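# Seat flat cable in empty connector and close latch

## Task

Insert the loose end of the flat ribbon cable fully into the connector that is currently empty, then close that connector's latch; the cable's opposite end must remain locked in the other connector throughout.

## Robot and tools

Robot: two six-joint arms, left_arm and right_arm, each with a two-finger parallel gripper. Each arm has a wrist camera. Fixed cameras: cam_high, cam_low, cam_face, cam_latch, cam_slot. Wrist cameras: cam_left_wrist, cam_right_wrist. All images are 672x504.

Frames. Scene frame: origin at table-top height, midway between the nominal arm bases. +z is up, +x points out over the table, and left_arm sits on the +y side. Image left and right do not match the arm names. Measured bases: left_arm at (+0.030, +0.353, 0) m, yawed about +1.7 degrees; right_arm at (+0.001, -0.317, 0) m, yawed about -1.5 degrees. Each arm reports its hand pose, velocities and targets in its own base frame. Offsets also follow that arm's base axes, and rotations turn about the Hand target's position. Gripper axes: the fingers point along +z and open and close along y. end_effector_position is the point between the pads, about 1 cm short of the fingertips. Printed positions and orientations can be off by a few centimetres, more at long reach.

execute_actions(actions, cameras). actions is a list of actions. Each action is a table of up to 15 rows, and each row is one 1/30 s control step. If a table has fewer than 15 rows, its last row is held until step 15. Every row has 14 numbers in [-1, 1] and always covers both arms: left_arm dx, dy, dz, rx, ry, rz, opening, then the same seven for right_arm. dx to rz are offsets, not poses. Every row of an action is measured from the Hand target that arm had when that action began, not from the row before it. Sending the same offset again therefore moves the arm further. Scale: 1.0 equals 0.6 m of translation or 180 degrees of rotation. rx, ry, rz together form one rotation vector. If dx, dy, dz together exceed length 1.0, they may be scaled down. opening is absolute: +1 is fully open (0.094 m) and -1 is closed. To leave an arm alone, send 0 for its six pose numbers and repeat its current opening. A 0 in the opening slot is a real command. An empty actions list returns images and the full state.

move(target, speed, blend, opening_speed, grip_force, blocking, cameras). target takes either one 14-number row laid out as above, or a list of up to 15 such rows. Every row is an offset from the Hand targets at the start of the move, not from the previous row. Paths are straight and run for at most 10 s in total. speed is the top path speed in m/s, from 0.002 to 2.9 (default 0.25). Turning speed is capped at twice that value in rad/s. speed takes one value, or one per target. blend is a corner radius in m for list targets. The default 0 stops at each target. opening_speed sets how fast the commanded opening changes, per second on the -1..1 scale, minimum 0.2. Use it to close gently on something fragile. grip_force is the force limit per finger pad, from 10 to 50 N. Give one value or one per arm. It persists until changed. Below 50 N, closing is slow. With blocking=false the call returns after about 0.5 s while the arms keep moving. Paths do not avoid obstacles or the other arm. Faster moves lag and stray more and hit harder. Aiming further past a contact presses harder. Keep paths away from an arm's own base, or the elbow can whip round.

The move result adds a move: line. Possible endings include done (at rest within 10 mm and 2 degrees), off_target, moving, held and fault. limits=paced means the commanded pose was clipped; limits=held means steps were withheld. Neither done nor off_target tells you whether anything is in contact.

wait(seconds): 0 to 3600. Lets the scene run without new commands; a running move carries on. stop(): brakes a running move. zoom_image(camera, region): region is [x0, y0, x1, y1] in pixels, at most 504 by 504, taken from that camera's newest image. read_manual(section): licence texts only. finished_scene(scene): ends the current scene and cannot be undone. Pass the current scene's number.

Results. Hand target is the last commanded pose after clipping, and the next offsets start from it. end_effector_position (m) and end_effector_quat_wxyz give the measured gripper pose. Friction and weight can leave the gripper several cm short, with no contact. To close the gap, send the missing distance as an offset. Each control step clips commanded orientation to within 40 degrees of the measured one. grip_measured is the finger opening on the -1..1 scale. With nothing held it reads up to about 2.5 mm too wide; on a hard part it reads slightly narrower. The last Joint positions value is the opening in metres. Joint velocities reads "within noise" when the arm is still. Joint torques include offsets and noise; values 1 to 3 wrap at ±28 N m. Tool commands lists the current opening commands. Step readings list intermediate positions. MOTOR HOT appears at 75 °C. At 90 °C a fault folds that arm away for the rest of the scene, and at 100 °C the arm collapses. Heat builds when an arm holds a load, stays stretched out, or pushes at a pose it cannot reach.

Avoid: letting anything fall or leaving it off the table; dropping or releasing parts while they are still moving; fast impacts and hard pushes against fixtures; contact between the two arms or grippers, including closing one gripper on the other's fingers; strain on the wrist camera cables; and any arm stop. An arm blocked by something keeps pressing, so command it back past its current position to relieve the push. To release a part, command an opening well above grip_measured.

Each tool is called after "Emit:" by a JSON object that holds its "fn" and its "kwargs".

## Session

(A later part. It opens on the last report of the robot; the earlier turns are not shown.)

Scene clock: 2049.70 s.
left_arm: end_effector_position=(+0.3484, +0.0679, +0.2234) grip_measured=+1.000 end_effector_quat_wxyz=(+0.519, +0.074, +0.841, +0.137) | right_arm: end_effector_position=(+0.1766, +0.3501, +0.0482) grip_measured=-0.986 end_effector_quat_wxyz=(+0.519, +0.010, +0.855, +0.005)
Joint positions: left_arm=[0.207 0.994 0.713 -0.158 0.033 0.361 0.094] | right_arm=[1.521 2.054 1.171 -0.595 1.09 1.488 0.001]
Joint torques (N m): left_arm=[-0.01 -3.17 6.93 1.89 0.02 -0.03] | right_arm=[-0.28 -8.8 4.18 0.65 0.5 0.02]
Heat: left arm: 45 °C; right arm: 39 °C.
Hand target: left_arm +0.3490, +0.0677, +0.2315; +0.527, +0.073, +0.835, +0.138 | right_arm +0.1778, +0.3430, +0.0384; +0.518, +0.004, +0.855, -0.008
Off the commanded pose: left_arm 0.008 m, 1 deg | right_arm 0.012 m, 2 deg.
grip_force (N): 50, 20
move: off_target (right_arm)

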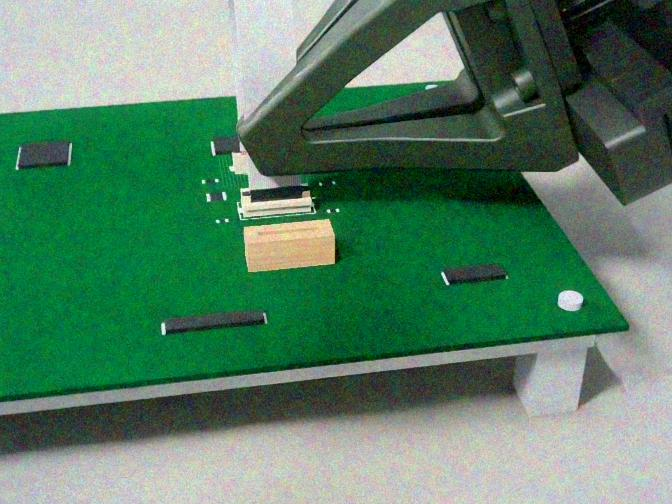

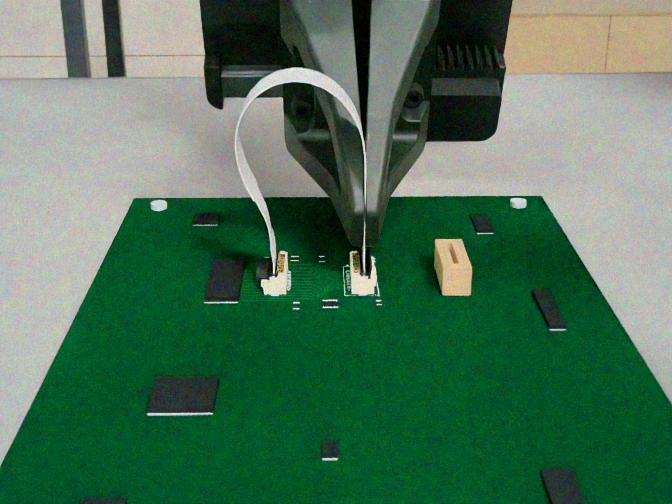

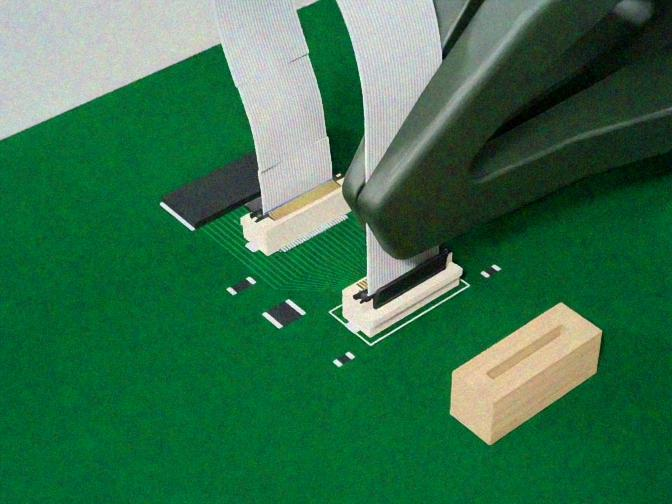

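Emit:
{"fn": "zoom_image", "kwargs": {"camera": "cam_slot", "region": [345, 260, 405, 320]}}

Emit:
{"fn": "zoom_image", "kwargs": {"camera": "cam_latch", "region": [345, 250, 385, 290]}}

Emit:
{"fn": "zoom_image", "kwargs": {"camera": "cam_latch", "region": [255, 250, 295, 290]}}

Emit:
{"fn": "zoom_image", "kwargs": {"camera": "cam_face", "region": [225, 125, 325, 225]}}

Scaled by 8.400 from the camera's image (finer frame: 960x720).

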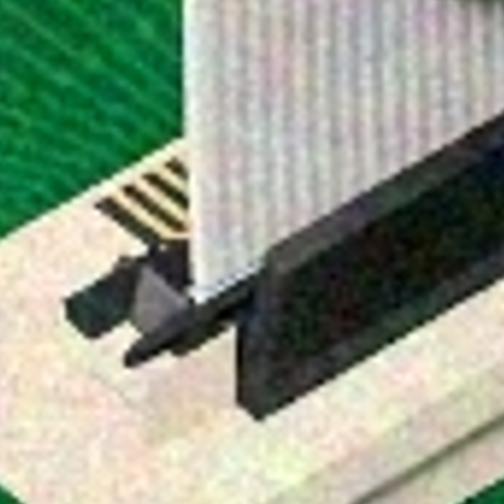

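Scaled by 12.600 from the camera's image (finer frame: 960x720).

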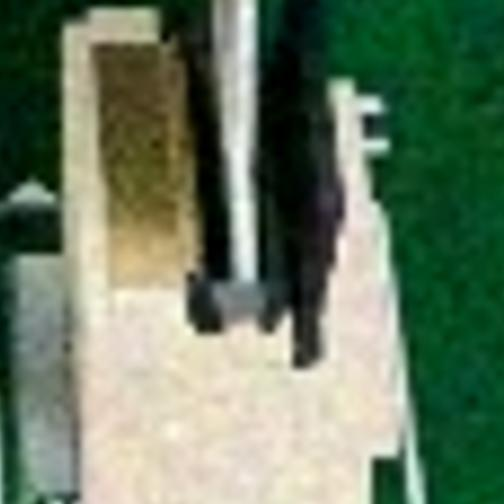

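Scaled by 12.600 from the camera's image (finer frame: 960x720).

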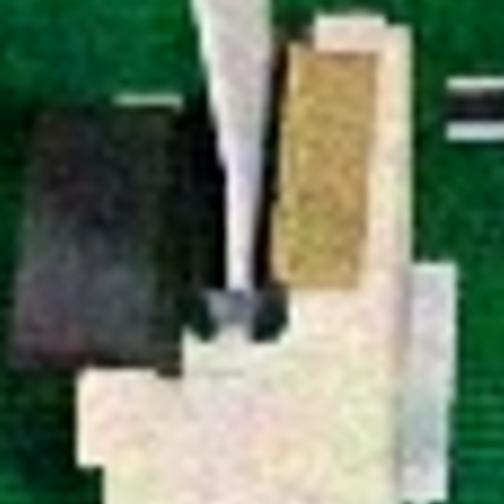

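Scaled by 5.040 from the camera's image (finer frame: 960x720).

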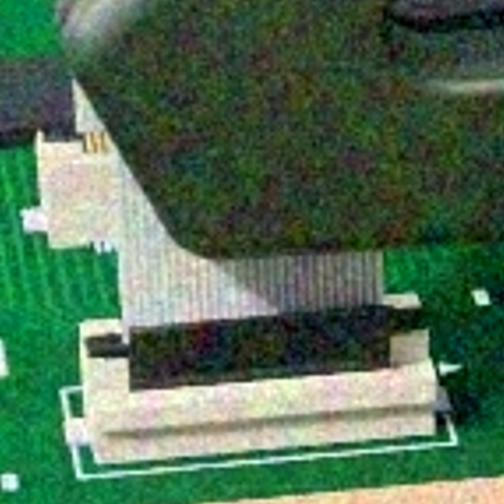

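Emit:
{"fn": "move", "kwargs": {"target": [0,0,0,0,0,0,1, 0,-0.0025,-0.0067,0,0,0,-1], "speed": 0.04, "cameras": ["cam_face","cam_latch","cam_slot"]}}

Emit:
{"fn": "zoom_image", "kwargs": {"camera": "cam_slot", "region": [340, 230, 440, 330]}}

Emit:
{"fn": "zoom_image", "kwargs": {"camera": "cam_latch", "region": [330, 220, 400, 300]}}

Scene clock: 2082.40 s.
left_arm: end_effector_position=(+0.3484, +0.0679, +0.2234) grip_measured=+1.000 end_effector_quat_wxyz=(+0.519, +0.074, +0.841, +0.137) | right_arm: end_effector_position=(+0.1774, +0.3495, +0.0478) grip_measured=-0.986 end_effector_quat_wxyz=(+0.524, +0.012, +0.852, +0.008)
Joint positions: left_arm=[0.207 0.994 0.713 -0.158 0.033 0.361 0.094] | right_arm=[1.521 2.054 1.16 -0.576 1.101 1.488 0.001]
Joint torques (N m): left_arm=[-0.01 -3.15 6.91 1.9 0.02 -0.04] | right_arm=[-0.5 -8.21 3.78 0.59 0.38 -0.02]
Heat: left arm: 45 °C; right arm: 39 °C.
Hand target: left_arm +0.3490, +0.0677, +0.2315; +0.527, +0.073, +0.835, +0.138 | right_arm +0.1778, +0.3414, +0.0343; +0.518, +0.004, +0.855, -0.008
Off the commanded pose: left_arm 0.008 m, 1 deg | right_arm 0.016 m, 2 deg.
grip_force (N): 50, 20
move: off_target (right_arm)

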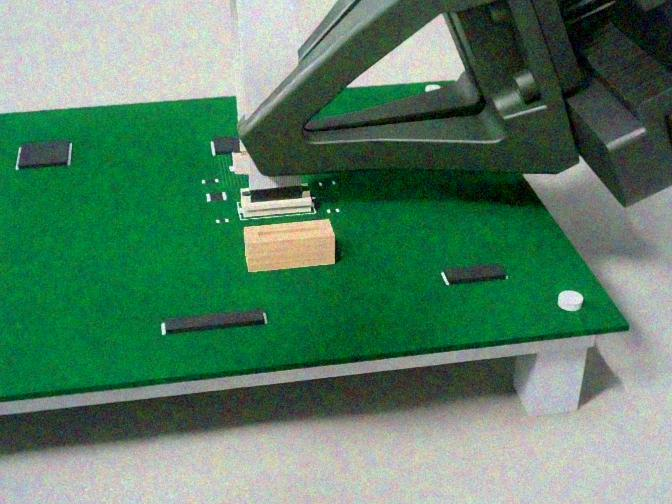

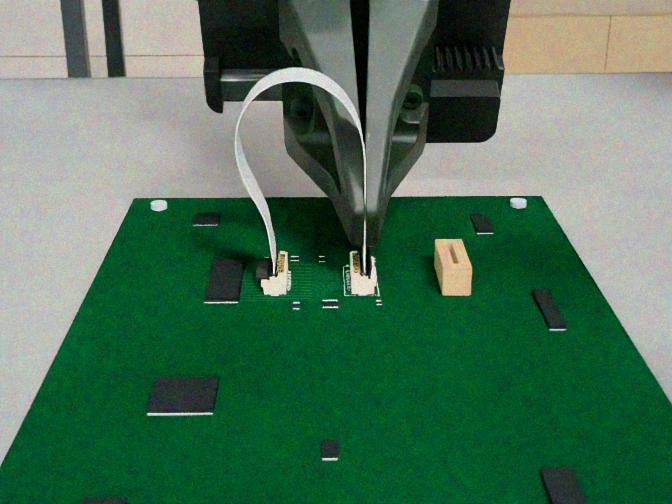

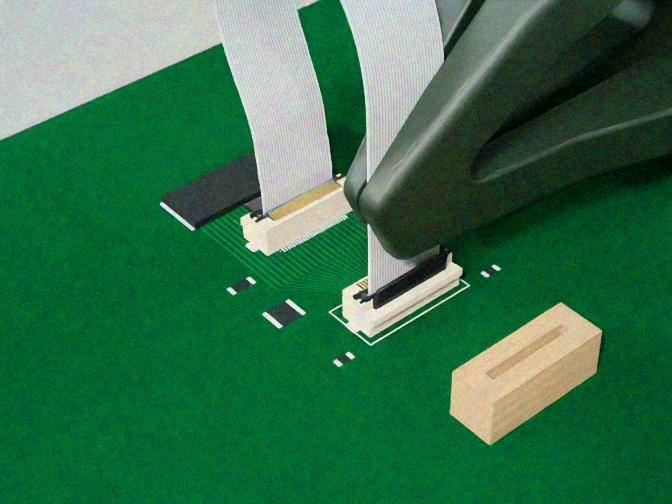

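Scaled by 5.040 from the camera's image (finer frame: 960x720).

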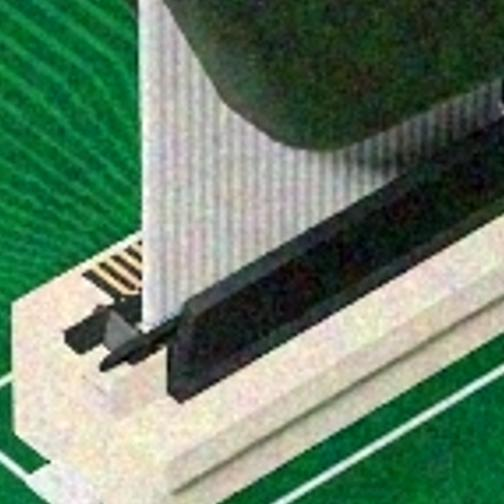

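Scaled by 6.300 from the camera's image (finer frame: 960x720).

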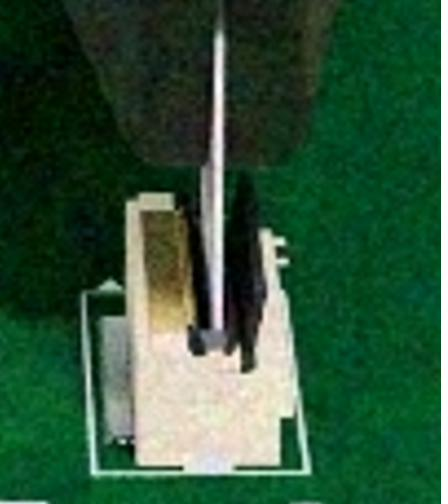

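Emit:
{"fn": "move", "kwargs": {"target": [0,0,0,0,0,0,1, -0.0007,0.0135,0.0237,0,0,0,-1], "speed": 0.05, "cameras": []}}

Emit:
{"fn": "move", "kwargs": {"target": [0,0,0,0,0,0,1, 0,0,0,0,0,0,-0.92], "speed": 0.05, "opening_speed": 0.2, "cameras": ["cam_face","cam_latch","cam_slot"]}}

Emit:
{"fn": "zoom_image", "kwargs": {"camera": "cam_latch", "region": [330, 200, 410, 300]}}

Emit:
{"fn": "zoom_image", "kwargs": {"camera": "cam_slot", "region": [340, 180, 480, 330]}}

Scene clock: 2260.37 s.
left_arm: end_effector_position=(+0.3484, +0.0679, +0.2234) grip_measured=+1.000 end_effector_quat_wxyz=(+0.519, +0.074, +0.841, +0.137) | right_arm: end_effector_position=(+0.1765, +0.3495, +0.0483) grip_measured=-0.986 end_effector_quat_wxyz=(+0.519, +0.008, +0.855, +0.003)
Joint positions: left_arm=[0.207 0.994 0.713 -0.158 0.033 0.361 0.094] | right_arm=[1.521 2.054 1.172 -0.601 1.089 1.488 0.001]
Joint torques (N m): left_arm=[-0.01 -3.17 6.94 1.9 0.02 -0.04] | right_arm=[-0.29 -8.98 7.95 0.19 0.51 -0.02]
Heat: left arm: 46 °C; right arm: 38 °C.
Hand target: left_arm +0.3490, +0.0677, +0.2315; +0.527, +0.073, +0.835, +0.138 | right_arm +0.1773, +0.3495, +0.0486; +0.518, +0.004, +0.855, -0.008
Off the commanded pose: left_arm 0.008 m, 1 deg | right_arm 0.001 m, 1 deg.
grip_force (N): 50, 20
move: done

Scene clock: 2261.03 s.
left_arm: end_effector_position=(+0.3484, +0.0679, +0.2234) grip_measured=+1.000 end_effector_quat_wxyz=(+0.519, +0.074, +0.841, +0.137) | right_arm: end_effector_position=(+0.1759, +0.3479, +0.0471) grip_measured=-0.922 end_effector_quat_wxyz=(+0.516, +0.005, +0.857, -0.002)
Joint positions: left_arm=[0.207 0.994 0.713 -0.158 0.033 0.361 0.094] | right_arm=[1.521 2.054 1.172 -0.613 1.083 1.488 0.004]
Joint torques (N m): left_arm=[0.01 -3.17 6.91 1.9 0.01 -0.04] | right_arm=[-0.28 -8.99 7.98 0.25 0.54 0.01]
Heat: left arm: 46 °C; right arm: 38 °C.
Hand target: left_arm +0.3490, +0.0677, +0.2315; +0.527, +0.073, +0.835, +0.138 | right_arm +0.1774, +0.3496, +0.0486; +0.518, +0.004, +0.855, -0.008
Off the commanded pose: left_arm 0.008 m, 1 deg | right_arm 0.003 m, 1 deg.
grip_force (N): 50, 20
move: done

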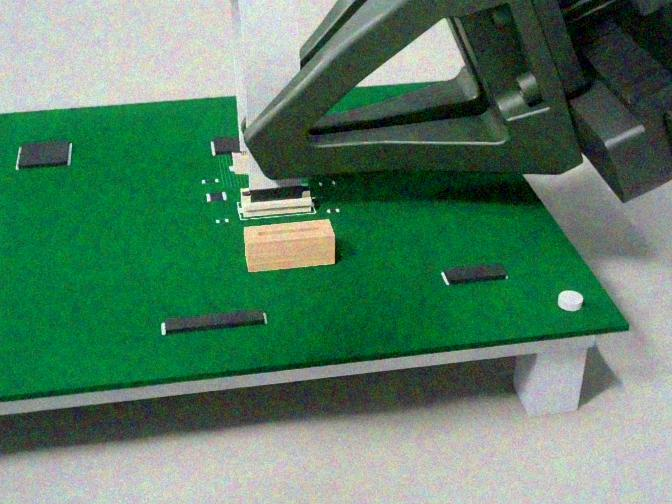

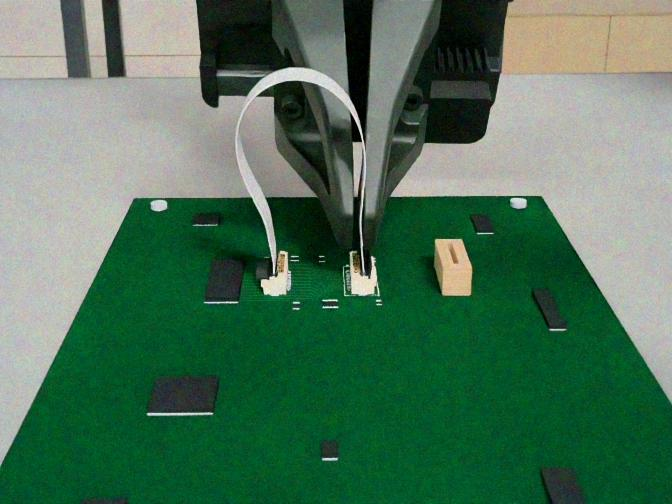

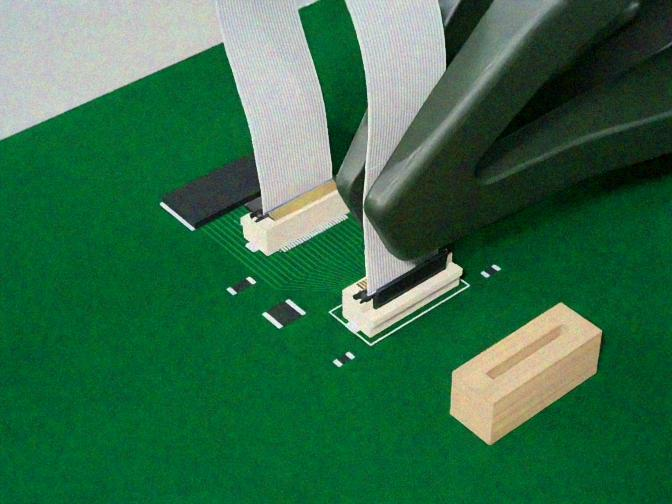

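Scaled by 5.040 from the camera's image (finer frame: 960x720).

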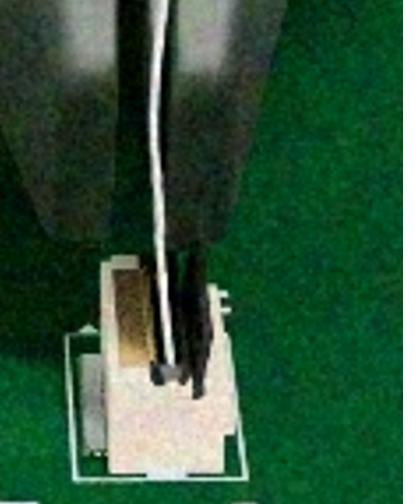

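Scaled by 3.360 from the camera's image (finer frame: 960x720).

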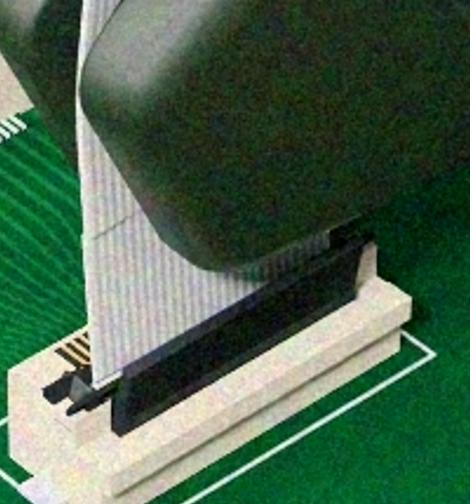

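Emit:
{"fn": "move", "kwargs": {"target": [0,0,0,0,0,0,1, -0.001,0.0005,-0.0167,0,0,0,-0.92], "speed": 0.04, "cameras": ["cam_face","cam_latch","cam_slot"]}}

Emit:
{"fn": "zoom_image", "kwargs": {"camera": "cam_latch", "region": [330, 200, 410, 300]}}

Emit:
{"fn": "zoom_image", "kwargs": {"camera": "cam_slot", "region": [340, 180, 480, 330]}}

Scene clock: 2289.13 s.
left_arm: end_effector_position=(+0.3484, +0.0679, +0.2234) grip_measured=+1.000 end_effector_quat_wxyz=(+0.519, +0.074, +0.841, +0.137) | right_arm: end_effector_position=(+0.1761, +0.3479, +0.0444) grip_measured=-0.922 end_effector_quat_wxyz=(+0.517, +0.004, +0.856, -0.004)
Joint positions: left_arm=[0.207 0.994 0.713 -0.158 0.033 0.361 0.094] | right_arm=[1.521 2.063 1.172 -0.609 1.085 1.488 0.004]
Joint torques (N m): left_arm=[-0.01 -3.17 6.93 1.89 0.01 -0.04] | right_arm=[-0.08 -7.68 7.06 0.52 0.54 0.07]
Heat: left arm: 46 °C; right arm: 38 °C.
Hand target: left_arm +0.3490, +0.0677, +0.2315; +0.527, +0.073, +0.835, +0.138 | right_arm +0.1767, +0.3498, +0.0385; +0.518, +0.004, +0.855, -0.008
Off the commanded pose: left_arm 0.008 m, 1 deg | right_arm 0.006 m, 0 deg.
grip_force (N): 50, 20
move: done

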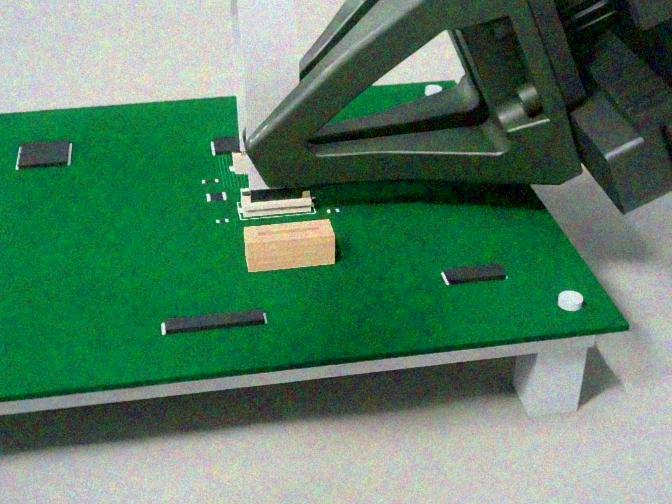

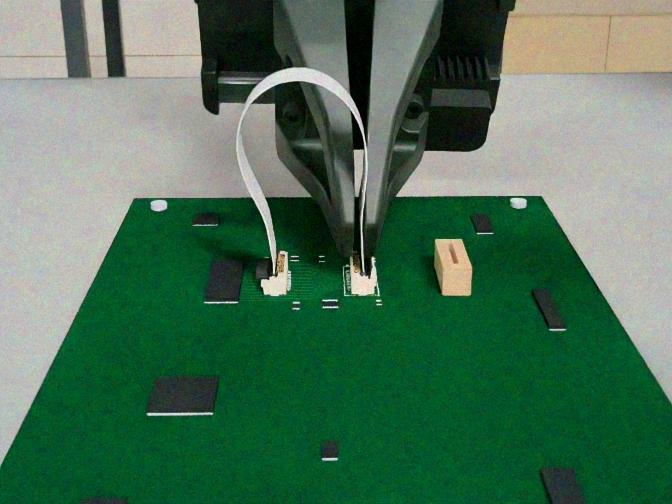

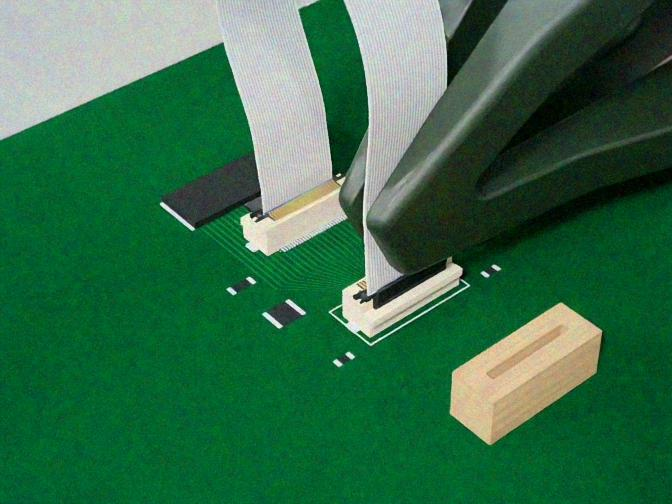

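Scaled by 5.040 from the camera's image (finer frame: 960x720).

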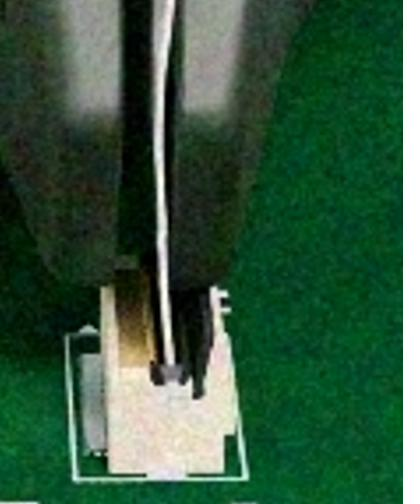

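Scaled by 3.360 from the camera's image (finer frame: 960x720).

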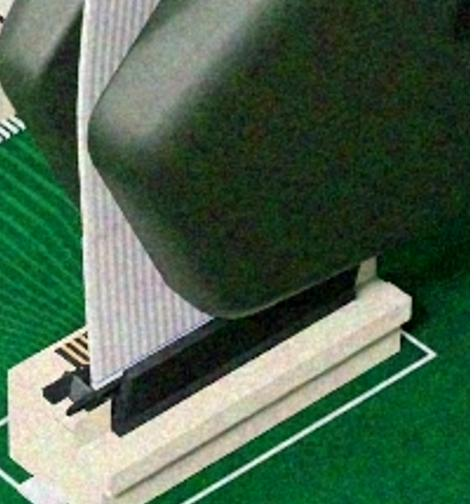

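Emit:
{"fn": "move", "kwargs": {"target": [0,0,0,0,0,0,1, 0,0.005,-0.0083,0,0,0,-0.92], "speed": 0.04, "cameras": ["cam_face","cam_latch","cam_slot"]}}

Emit:
{"fn": "zoom_image", "kwargs": {"camera": "cam_latch", "region": [330, 200, 410, 300]}}

Emit:
{"fn": "zoom_image", "kwargs": {"camera": "cam_slot", "region": [340, 180, 480, 330]}}

Scene clock: 2298.80 s.
left_arm: end_effector_position=(+0.3484, +0.0679, +0.2234) grip_measured=+1.000 end_effector_quat_wxyz=(+0.519, +0.074, +0.841, +0.137) | right_arm: end_effector_position=(+0.1774, +0.3487, +0.0416) grip_measured=-0.922 end_effector_quat_wxyz=(+0.523, +0.003, +0.852, -0.008)
Joint positions: left_arm=[0.207 0.994 0.713 -0.158 0.033 0.361 0.094] | right_arm=[1.521 2.082 1.176 -0.601 1.101 1.488 0.004]
Joint torques (N m): left_arm=[-0.01 -3.17 6.94 1.89 0.02 -0.04] | right_arm=[-0.02 -7.53 7.53 0.55 0.43 0.02]
Heat: left arm: 46 °C; right arm: 37 °C.
Hand target: left_arm +0.3490, +0.0677, +0.2315; +0.527, +0.073, +0.835, +0.138 | right_arm +0.1768, +0.3529, +0.0336; +0.518, +0.004, +0.855, -0.008
Off the commanded pose: left_arm 0.008 m, 1 deg | right_arm 0.009 m, 1 deg.
grip_force (N): 50, 20
move: done

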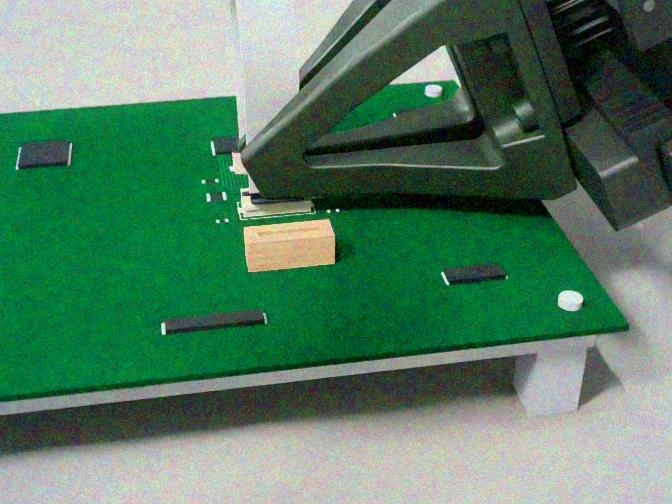

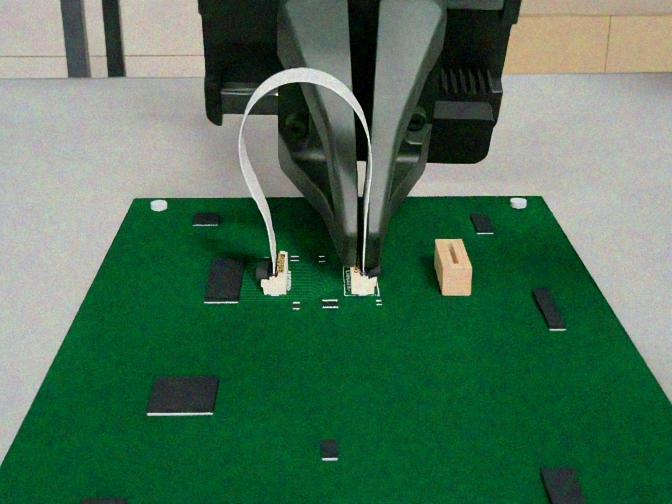

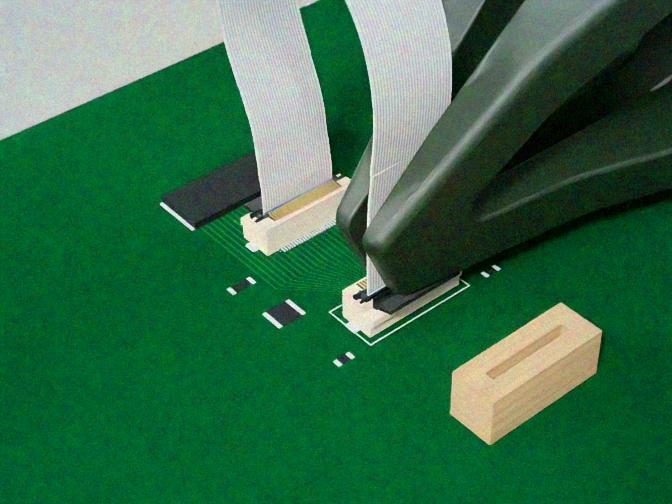

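Scaled by 5.040 from the camera's image (finer frame: 960x720).

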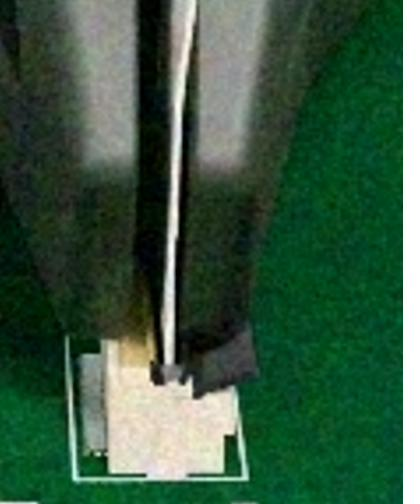

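Scaled by 3.360 from the camera's image (finer frame: 960x720).

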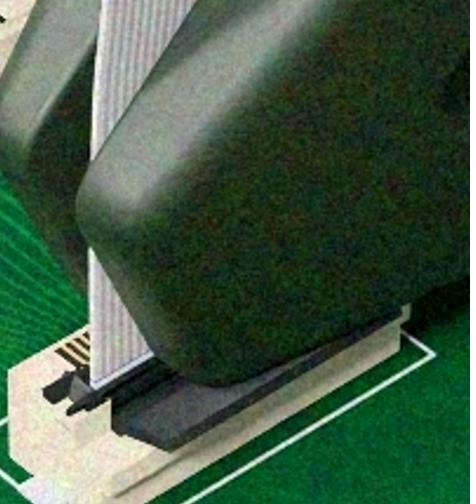

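Emit:
{"fn": "move", "kwargs": {"target": [0,0,0,0,0,0,1, 0,-0.003,-0.0117,0,0,0,-0.92], "speed": 0.04, "cameras": ["cam_face","cam_latch","cam_slot"]}}

Emit:
{"fn": "zoom_image", "kwargs": {"camera": "cam_latch", "region": [330, 200, 410, 300]}}

Emit:
{"fn": "zoom_image", "kwargs": {"camera": "cam_slot", "region": [340, 180, 480, 330]}}

Scene clock: 2312.93 s.
left_arm: end_effector_position=(+0.3484, +0.0679, +0.2234) grip_measured=+1.000 end_effector_quat_wxyz=(+0.519, +0.074, +0.841, +0.137) | right_arm: end_effector_position=(+0.1781, +0.3491, +0.0410) grip_measured=-0.921 end_effector_quat_wxyz=(+0.527, +0.003, +0.850, -0.008)
Joint positions: left_arm=[0.207 0.994 0.713 -0.158 0.033 0.361 0.094] | right_arm=[1.521 2.088 1.176 -0.595 1.11 1.488 0.004]
Joint torques (N m): left_arm=[-0.02 -3.17 6.91 1.89 0.02 -0.04] | right_arm=[0.13 -7.23 6.11 0.79 0.32 0.11]
Heat: left arm: 46 °C; right arm: 37 °C.
Hand target: left_arm +0.3490, +0.0677, +0.2315; +0.527, +0.073, +0.835, +0.138 | right_arm +0.1768, +0.3511, +0.0265; +0.518, +0.004, +0.855, -0.008
Off the commanded pose: left_arm 0.008 m, 1 deg | right_arm 0.015 m, 1 deg.
grip_force (N): 50, 20
move: off_target (right_arm)

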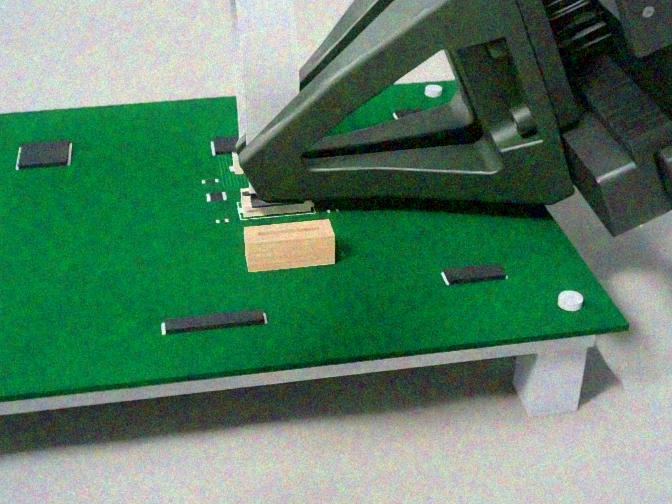

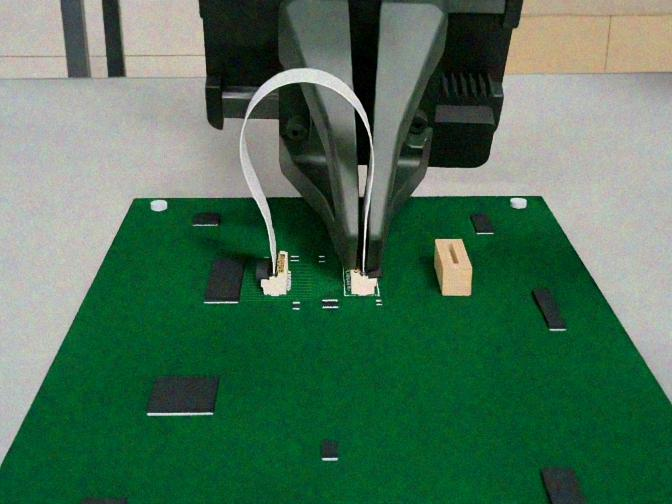

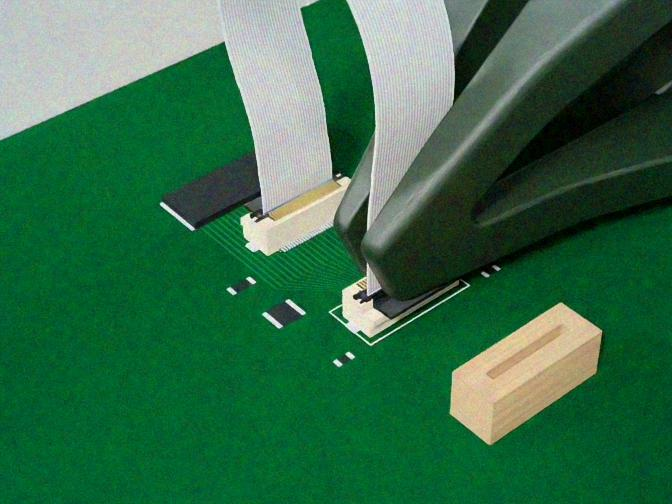

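Scaled by 5.040 from the camera's image (finer frame: 960x720).

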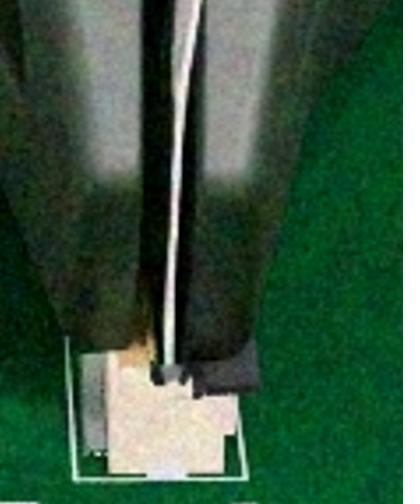

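Scaled by 3.360 from the camera's image (finer frame: 960x720).

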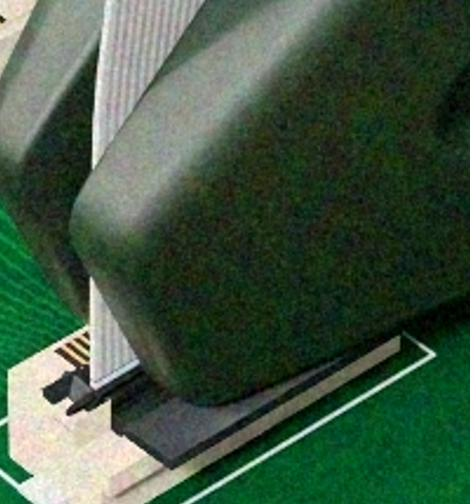

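Emit:
{"fn": "move", "kwargs": {"target": [0,0,0,0,0,0,1, 0.001,-0.0033,0.0267,0,0,0,-0.92], "speed": 0.05, "cameras": []}}

Emit:
{"fn": "move", "kwargs": {"target": [0,0,0,0,0,0,1, 0,0,0.0083,0,0,0,-0.72], "speed": 0.05, "opening_speed": 0.3, "cameras": ["cam_face","cam_latch","cam_slot"]}}

Emit:
{"fn": "zoom_image", "kwargs": {"camera": "cam_latch", "region": [330, 200, 410, 300]}}

Emit:
{"fn": "zoom_image", "kwargs": {"camera": "cam_slot", "region": [340, 180, 480, 330]}}

Scene clock: 2331.90 s.
left_arm: end_effector_position=(+0.3484, +0.0679, +0.2234) grip_measured=+1.000 end_effector_quat_wxyz=(+0.519, +0.074, +0.841, +0.137) | right_arm: end_effector_position=(+0.1781, +0.3489, +0.0409) grip_measured=-0.921 end_effector_quat_wxyz=(+0.527, +0.003, +0.850, -0.008)
Joint positions: left_arm=[0.207 0.994 0.713 -0.158 0.033 0.361 0.094] | right_arm=[1.521 2.088 1.176 -0.596 1.11 1.488 0.004]
Joint torques (N m): left_arm=[-0.02 -3.15 6.93 1.9 0.02 -0.04] | right_arm=[-0.23 -11.21 6.48 0.34 0.27 -0.01]
Heat: left arm: 46 °C; right arm: 37 °C.
Hand target: left_arm +0.3490, +0.0677, +0.2315; +0.527, +0.073, +0.835, +0.138 | right_arm +0.1774, +0.3491, +0.0425; +0.518, +0.004, +0.855, -0.008
Off the commanded pose: left_arm 0.008 m, 1 deg | right_arm 0.002 m, 1 deg.
grip_force (N): 50, 20
move: done

Scene clock: 2332.80 s.
left_arm: end_effector_position=(+0.3484, +0.0679, +0.2234) grip_measured=+1.000 end_effector_quat_wxyz=(+0.519, +0.074, +0.841, +0.137) | right_arm: end_effector_position=(+0.1777, +0.3455, +0.0414) grip_measured=-0.722 end_effector_quat_wxyz=(+0.525, -0.003, +0.851, -0.017)
Joint positions: left_arm=[0.207 0.994 0.713 -0.158 0.033 0.361 0.094] | right_arm=[1.521 2.085 1.176 -0.621 1.107 1.488 0.013]
Joint torques (N m): left_arm=[-0.02 -3.15 6.93 1.89 0.02 -0.04] | right_arm=[-0.29 -12 7.15 0.34 0.35 0.01]
Heat: left arm: 46 °C; right arm: 37 °C.
Hand target: left_arm +0.3490, +0.0677, +0.2315; +0.527, +0.073, +0.835, +0.138 | right_arm +0.1773, +0.3491, +0.0476; +0.518, +0.004, +0.855, -0.008
Off the commanded pose: left_arm 0.008 m, 1 deg | right_arm 0.007 m, 2 deg.
grip_force (N): 50, 20
move: done

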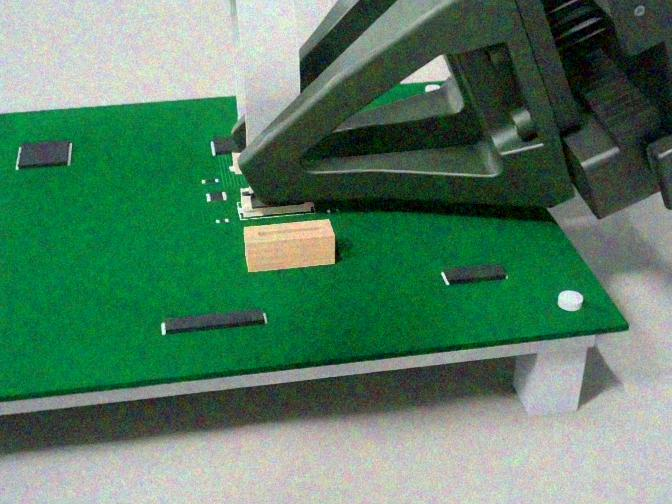

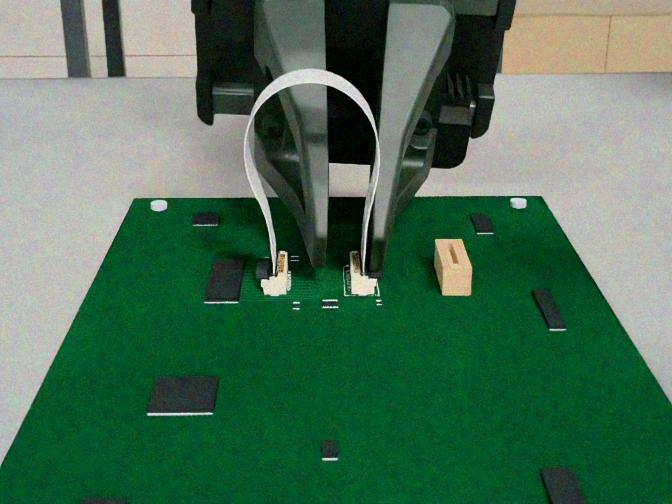

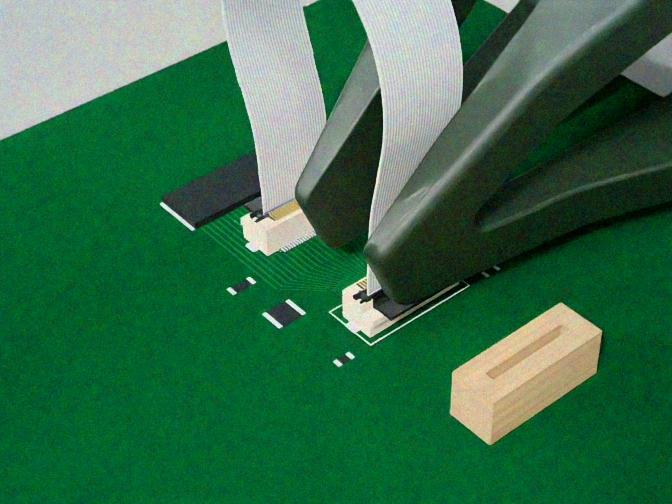

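Scaled by 5.040 from the camera's image (finer frame: 960x720).

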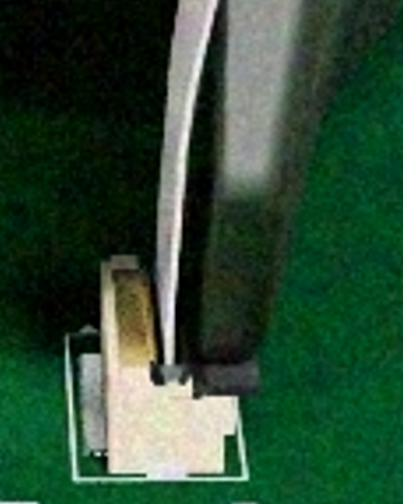

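Scaled by 3.360 from the camera's image (finer frame: 960x720).

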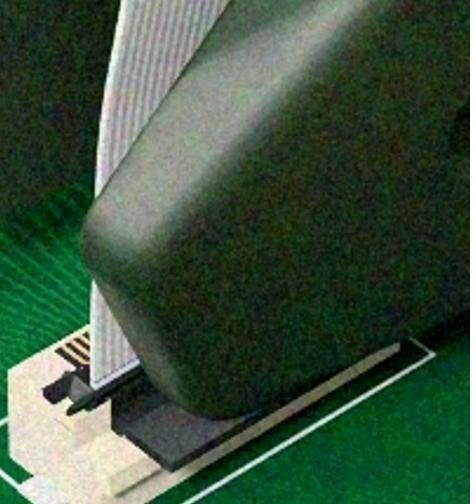

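Emit:
{"fn": "move", "kwargs": {"target": [[0,0,0,0,0,0,1, 0,0,0.0167,0,0,0,-0.62],[0,0,0,0,0,0,1, -0.1,0,0.0667,0,0,0,-0.62]], "speed": [0.04, 0.08], "opening_speed": 0.3, "cameras": ["cam_face","cam_latch","cam_slot","cam_right_wrist"]}}

Emit:
{"fn": "zoom_image", "kwargs": {"camera": "cam_latch", "region": [250, 230, 400, 310]}}

Emit:
{"fn": "zoom_image", "kwargs": {"camera": "cam_slot", "region": [340, 200, 480, 350]}}

Emit:
{"fn": "zoom_image", "kwargs": {"camera": "cam_face", "region": [215, 115, 335, 225]}}

Scene clock: 2358.53 s.
left_arm: end_effector_position=(+0.3484, +0.0679, +0.2234) grip_measured=+1.000 end_effector_quat_wxyz=(+0.519, +0.074, +0.841, +0.137) | right_arm: end_effector_position=(+0.1183, +0.3436, +0.0829) grip_measured=-0.622 end_effector_quat_wxyz=(+0.514, +0.000, +0.857, -0.015)
Joint positions: left_arm=[0.207 0.994 0.713 -0.158 0.033 0.361 0.094] | right_arm=[1.685 2.063 1.345 -1.113 1.062 1.837 0.018]
Joint torques (N m): left_arm=[-0.02 -3.17 6.93 1.89 0.01 -0.04] | right_arm=[0.28 -9.43 8.38 -0.19 0.56 0.11]
Heat: left arm: 46 °C; right arm: 37 °C.
Hand target: left_arm +0.3490, +0.0677, +0.2315; +0.527, +0.073, +0.835, +0.138 | right_arm +0.1173, +0.3490, +0.0875; +0.518, +0.004, +0.855, -0.008
Off the commanded pose: left_arm 0.008 m, 1 deg | right_arm 0.007 m, 1 deg.
grip_force (N): 50, 20
move: done

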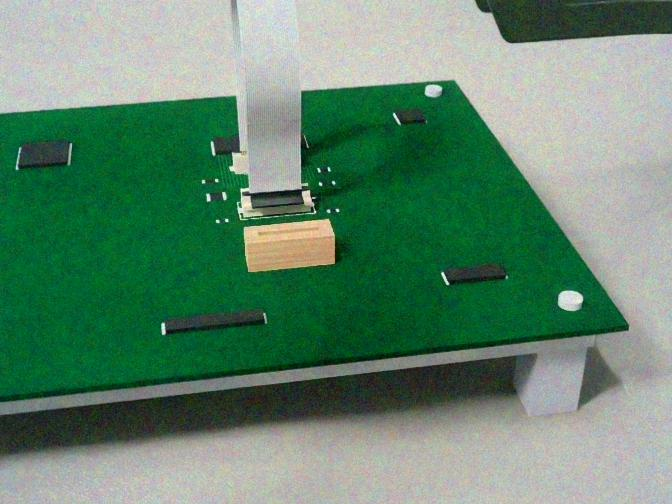

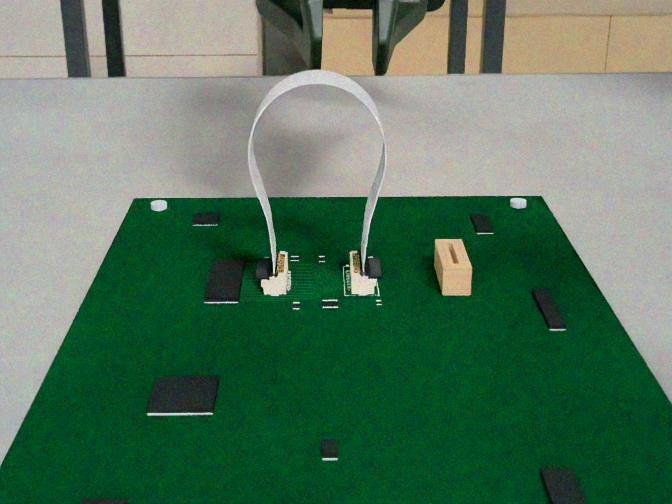

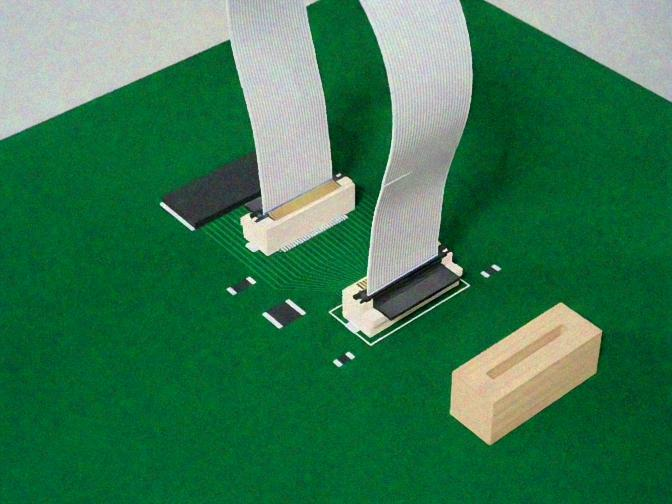

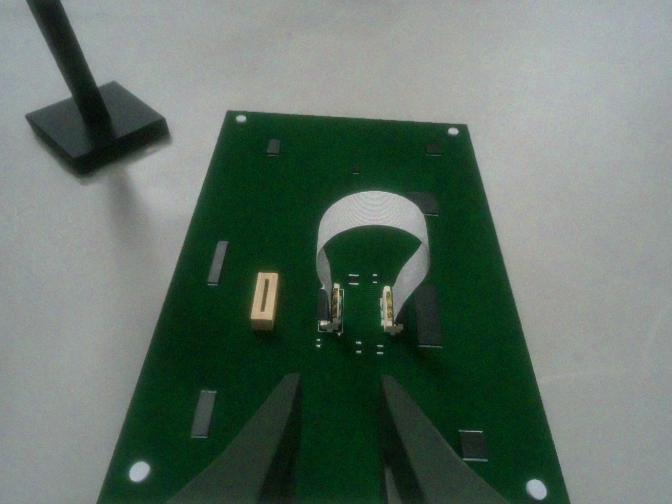

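Scaled by 3.360 from the camera's image (finer frame: 960x720).

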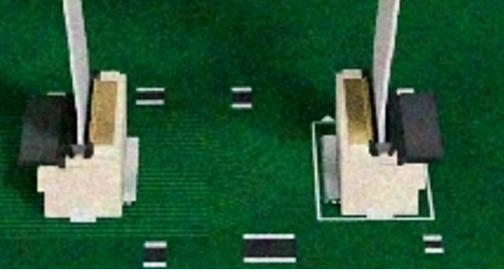

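Scaled by 3.360 from the camera's image (finer frame: 960x720).

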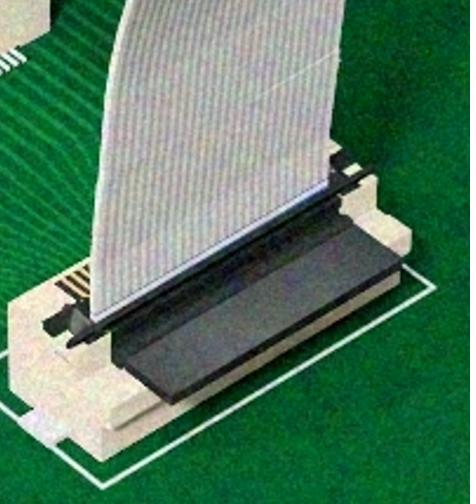

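Scaled by 4.200 from the camera's image (finer frame: 960x720).

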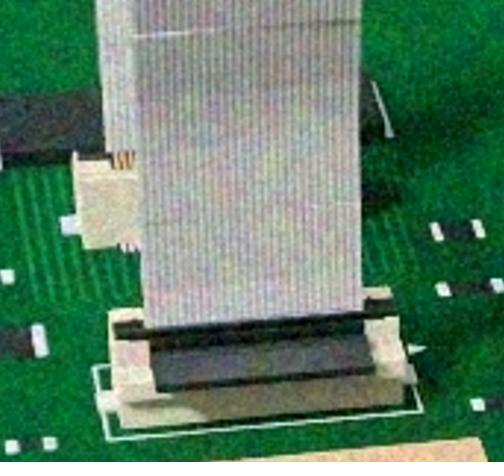

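Emit:
{"fn": "zoom_image", "kwargs": {"camera": "cam_slot", "region": [365, 255, 405, 305]}}

Emit:
{"fn": "zoom_image", "kwargs": {"camera": "cam_slot", "region": [405, 235, 455, 285]}}

Emit:
{"fn": "zoom_image", "kwargs": {"camera": "cam_face", "region": [240, 170, 320, 220]}}

Emit:
{"fn": "zoom_image", "kwargs": {"camera": "cam_right_wrist", "region": [300, 230, 440, 350]}}

Scaled by 10.080 from the camera's image (finer frame: 960x720).

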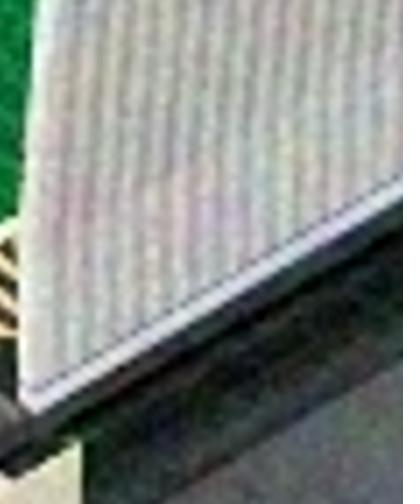

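Scaled by 10.080 from the camera's image (finer frame: 960x720).

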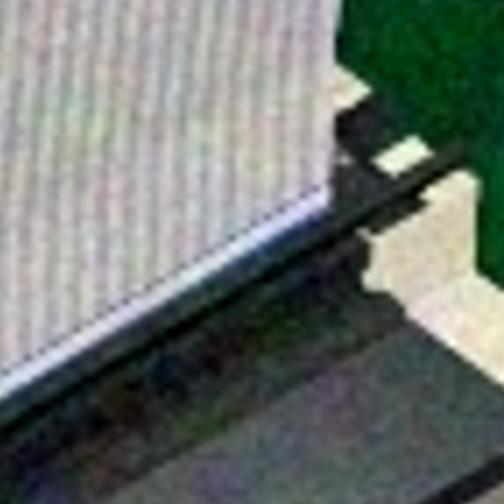

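Scaled by 6.300 from the camera's image (finer frame: 960x720).

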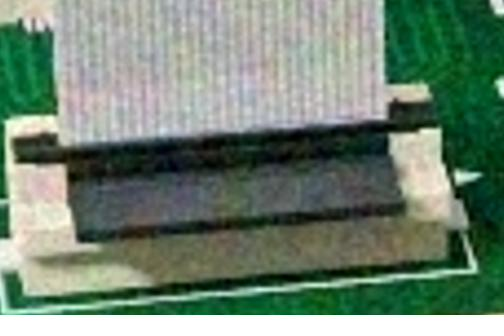

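Scaled by 3.600 from the camera's image (finer frame: 960x720).

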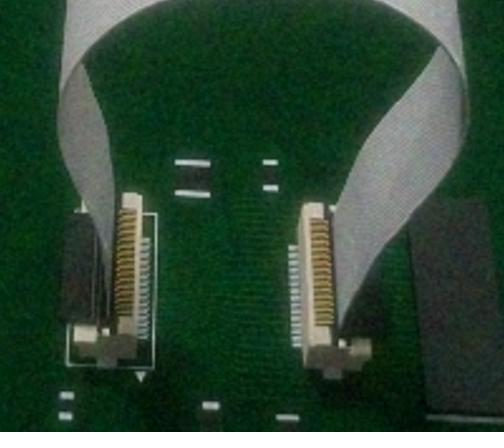

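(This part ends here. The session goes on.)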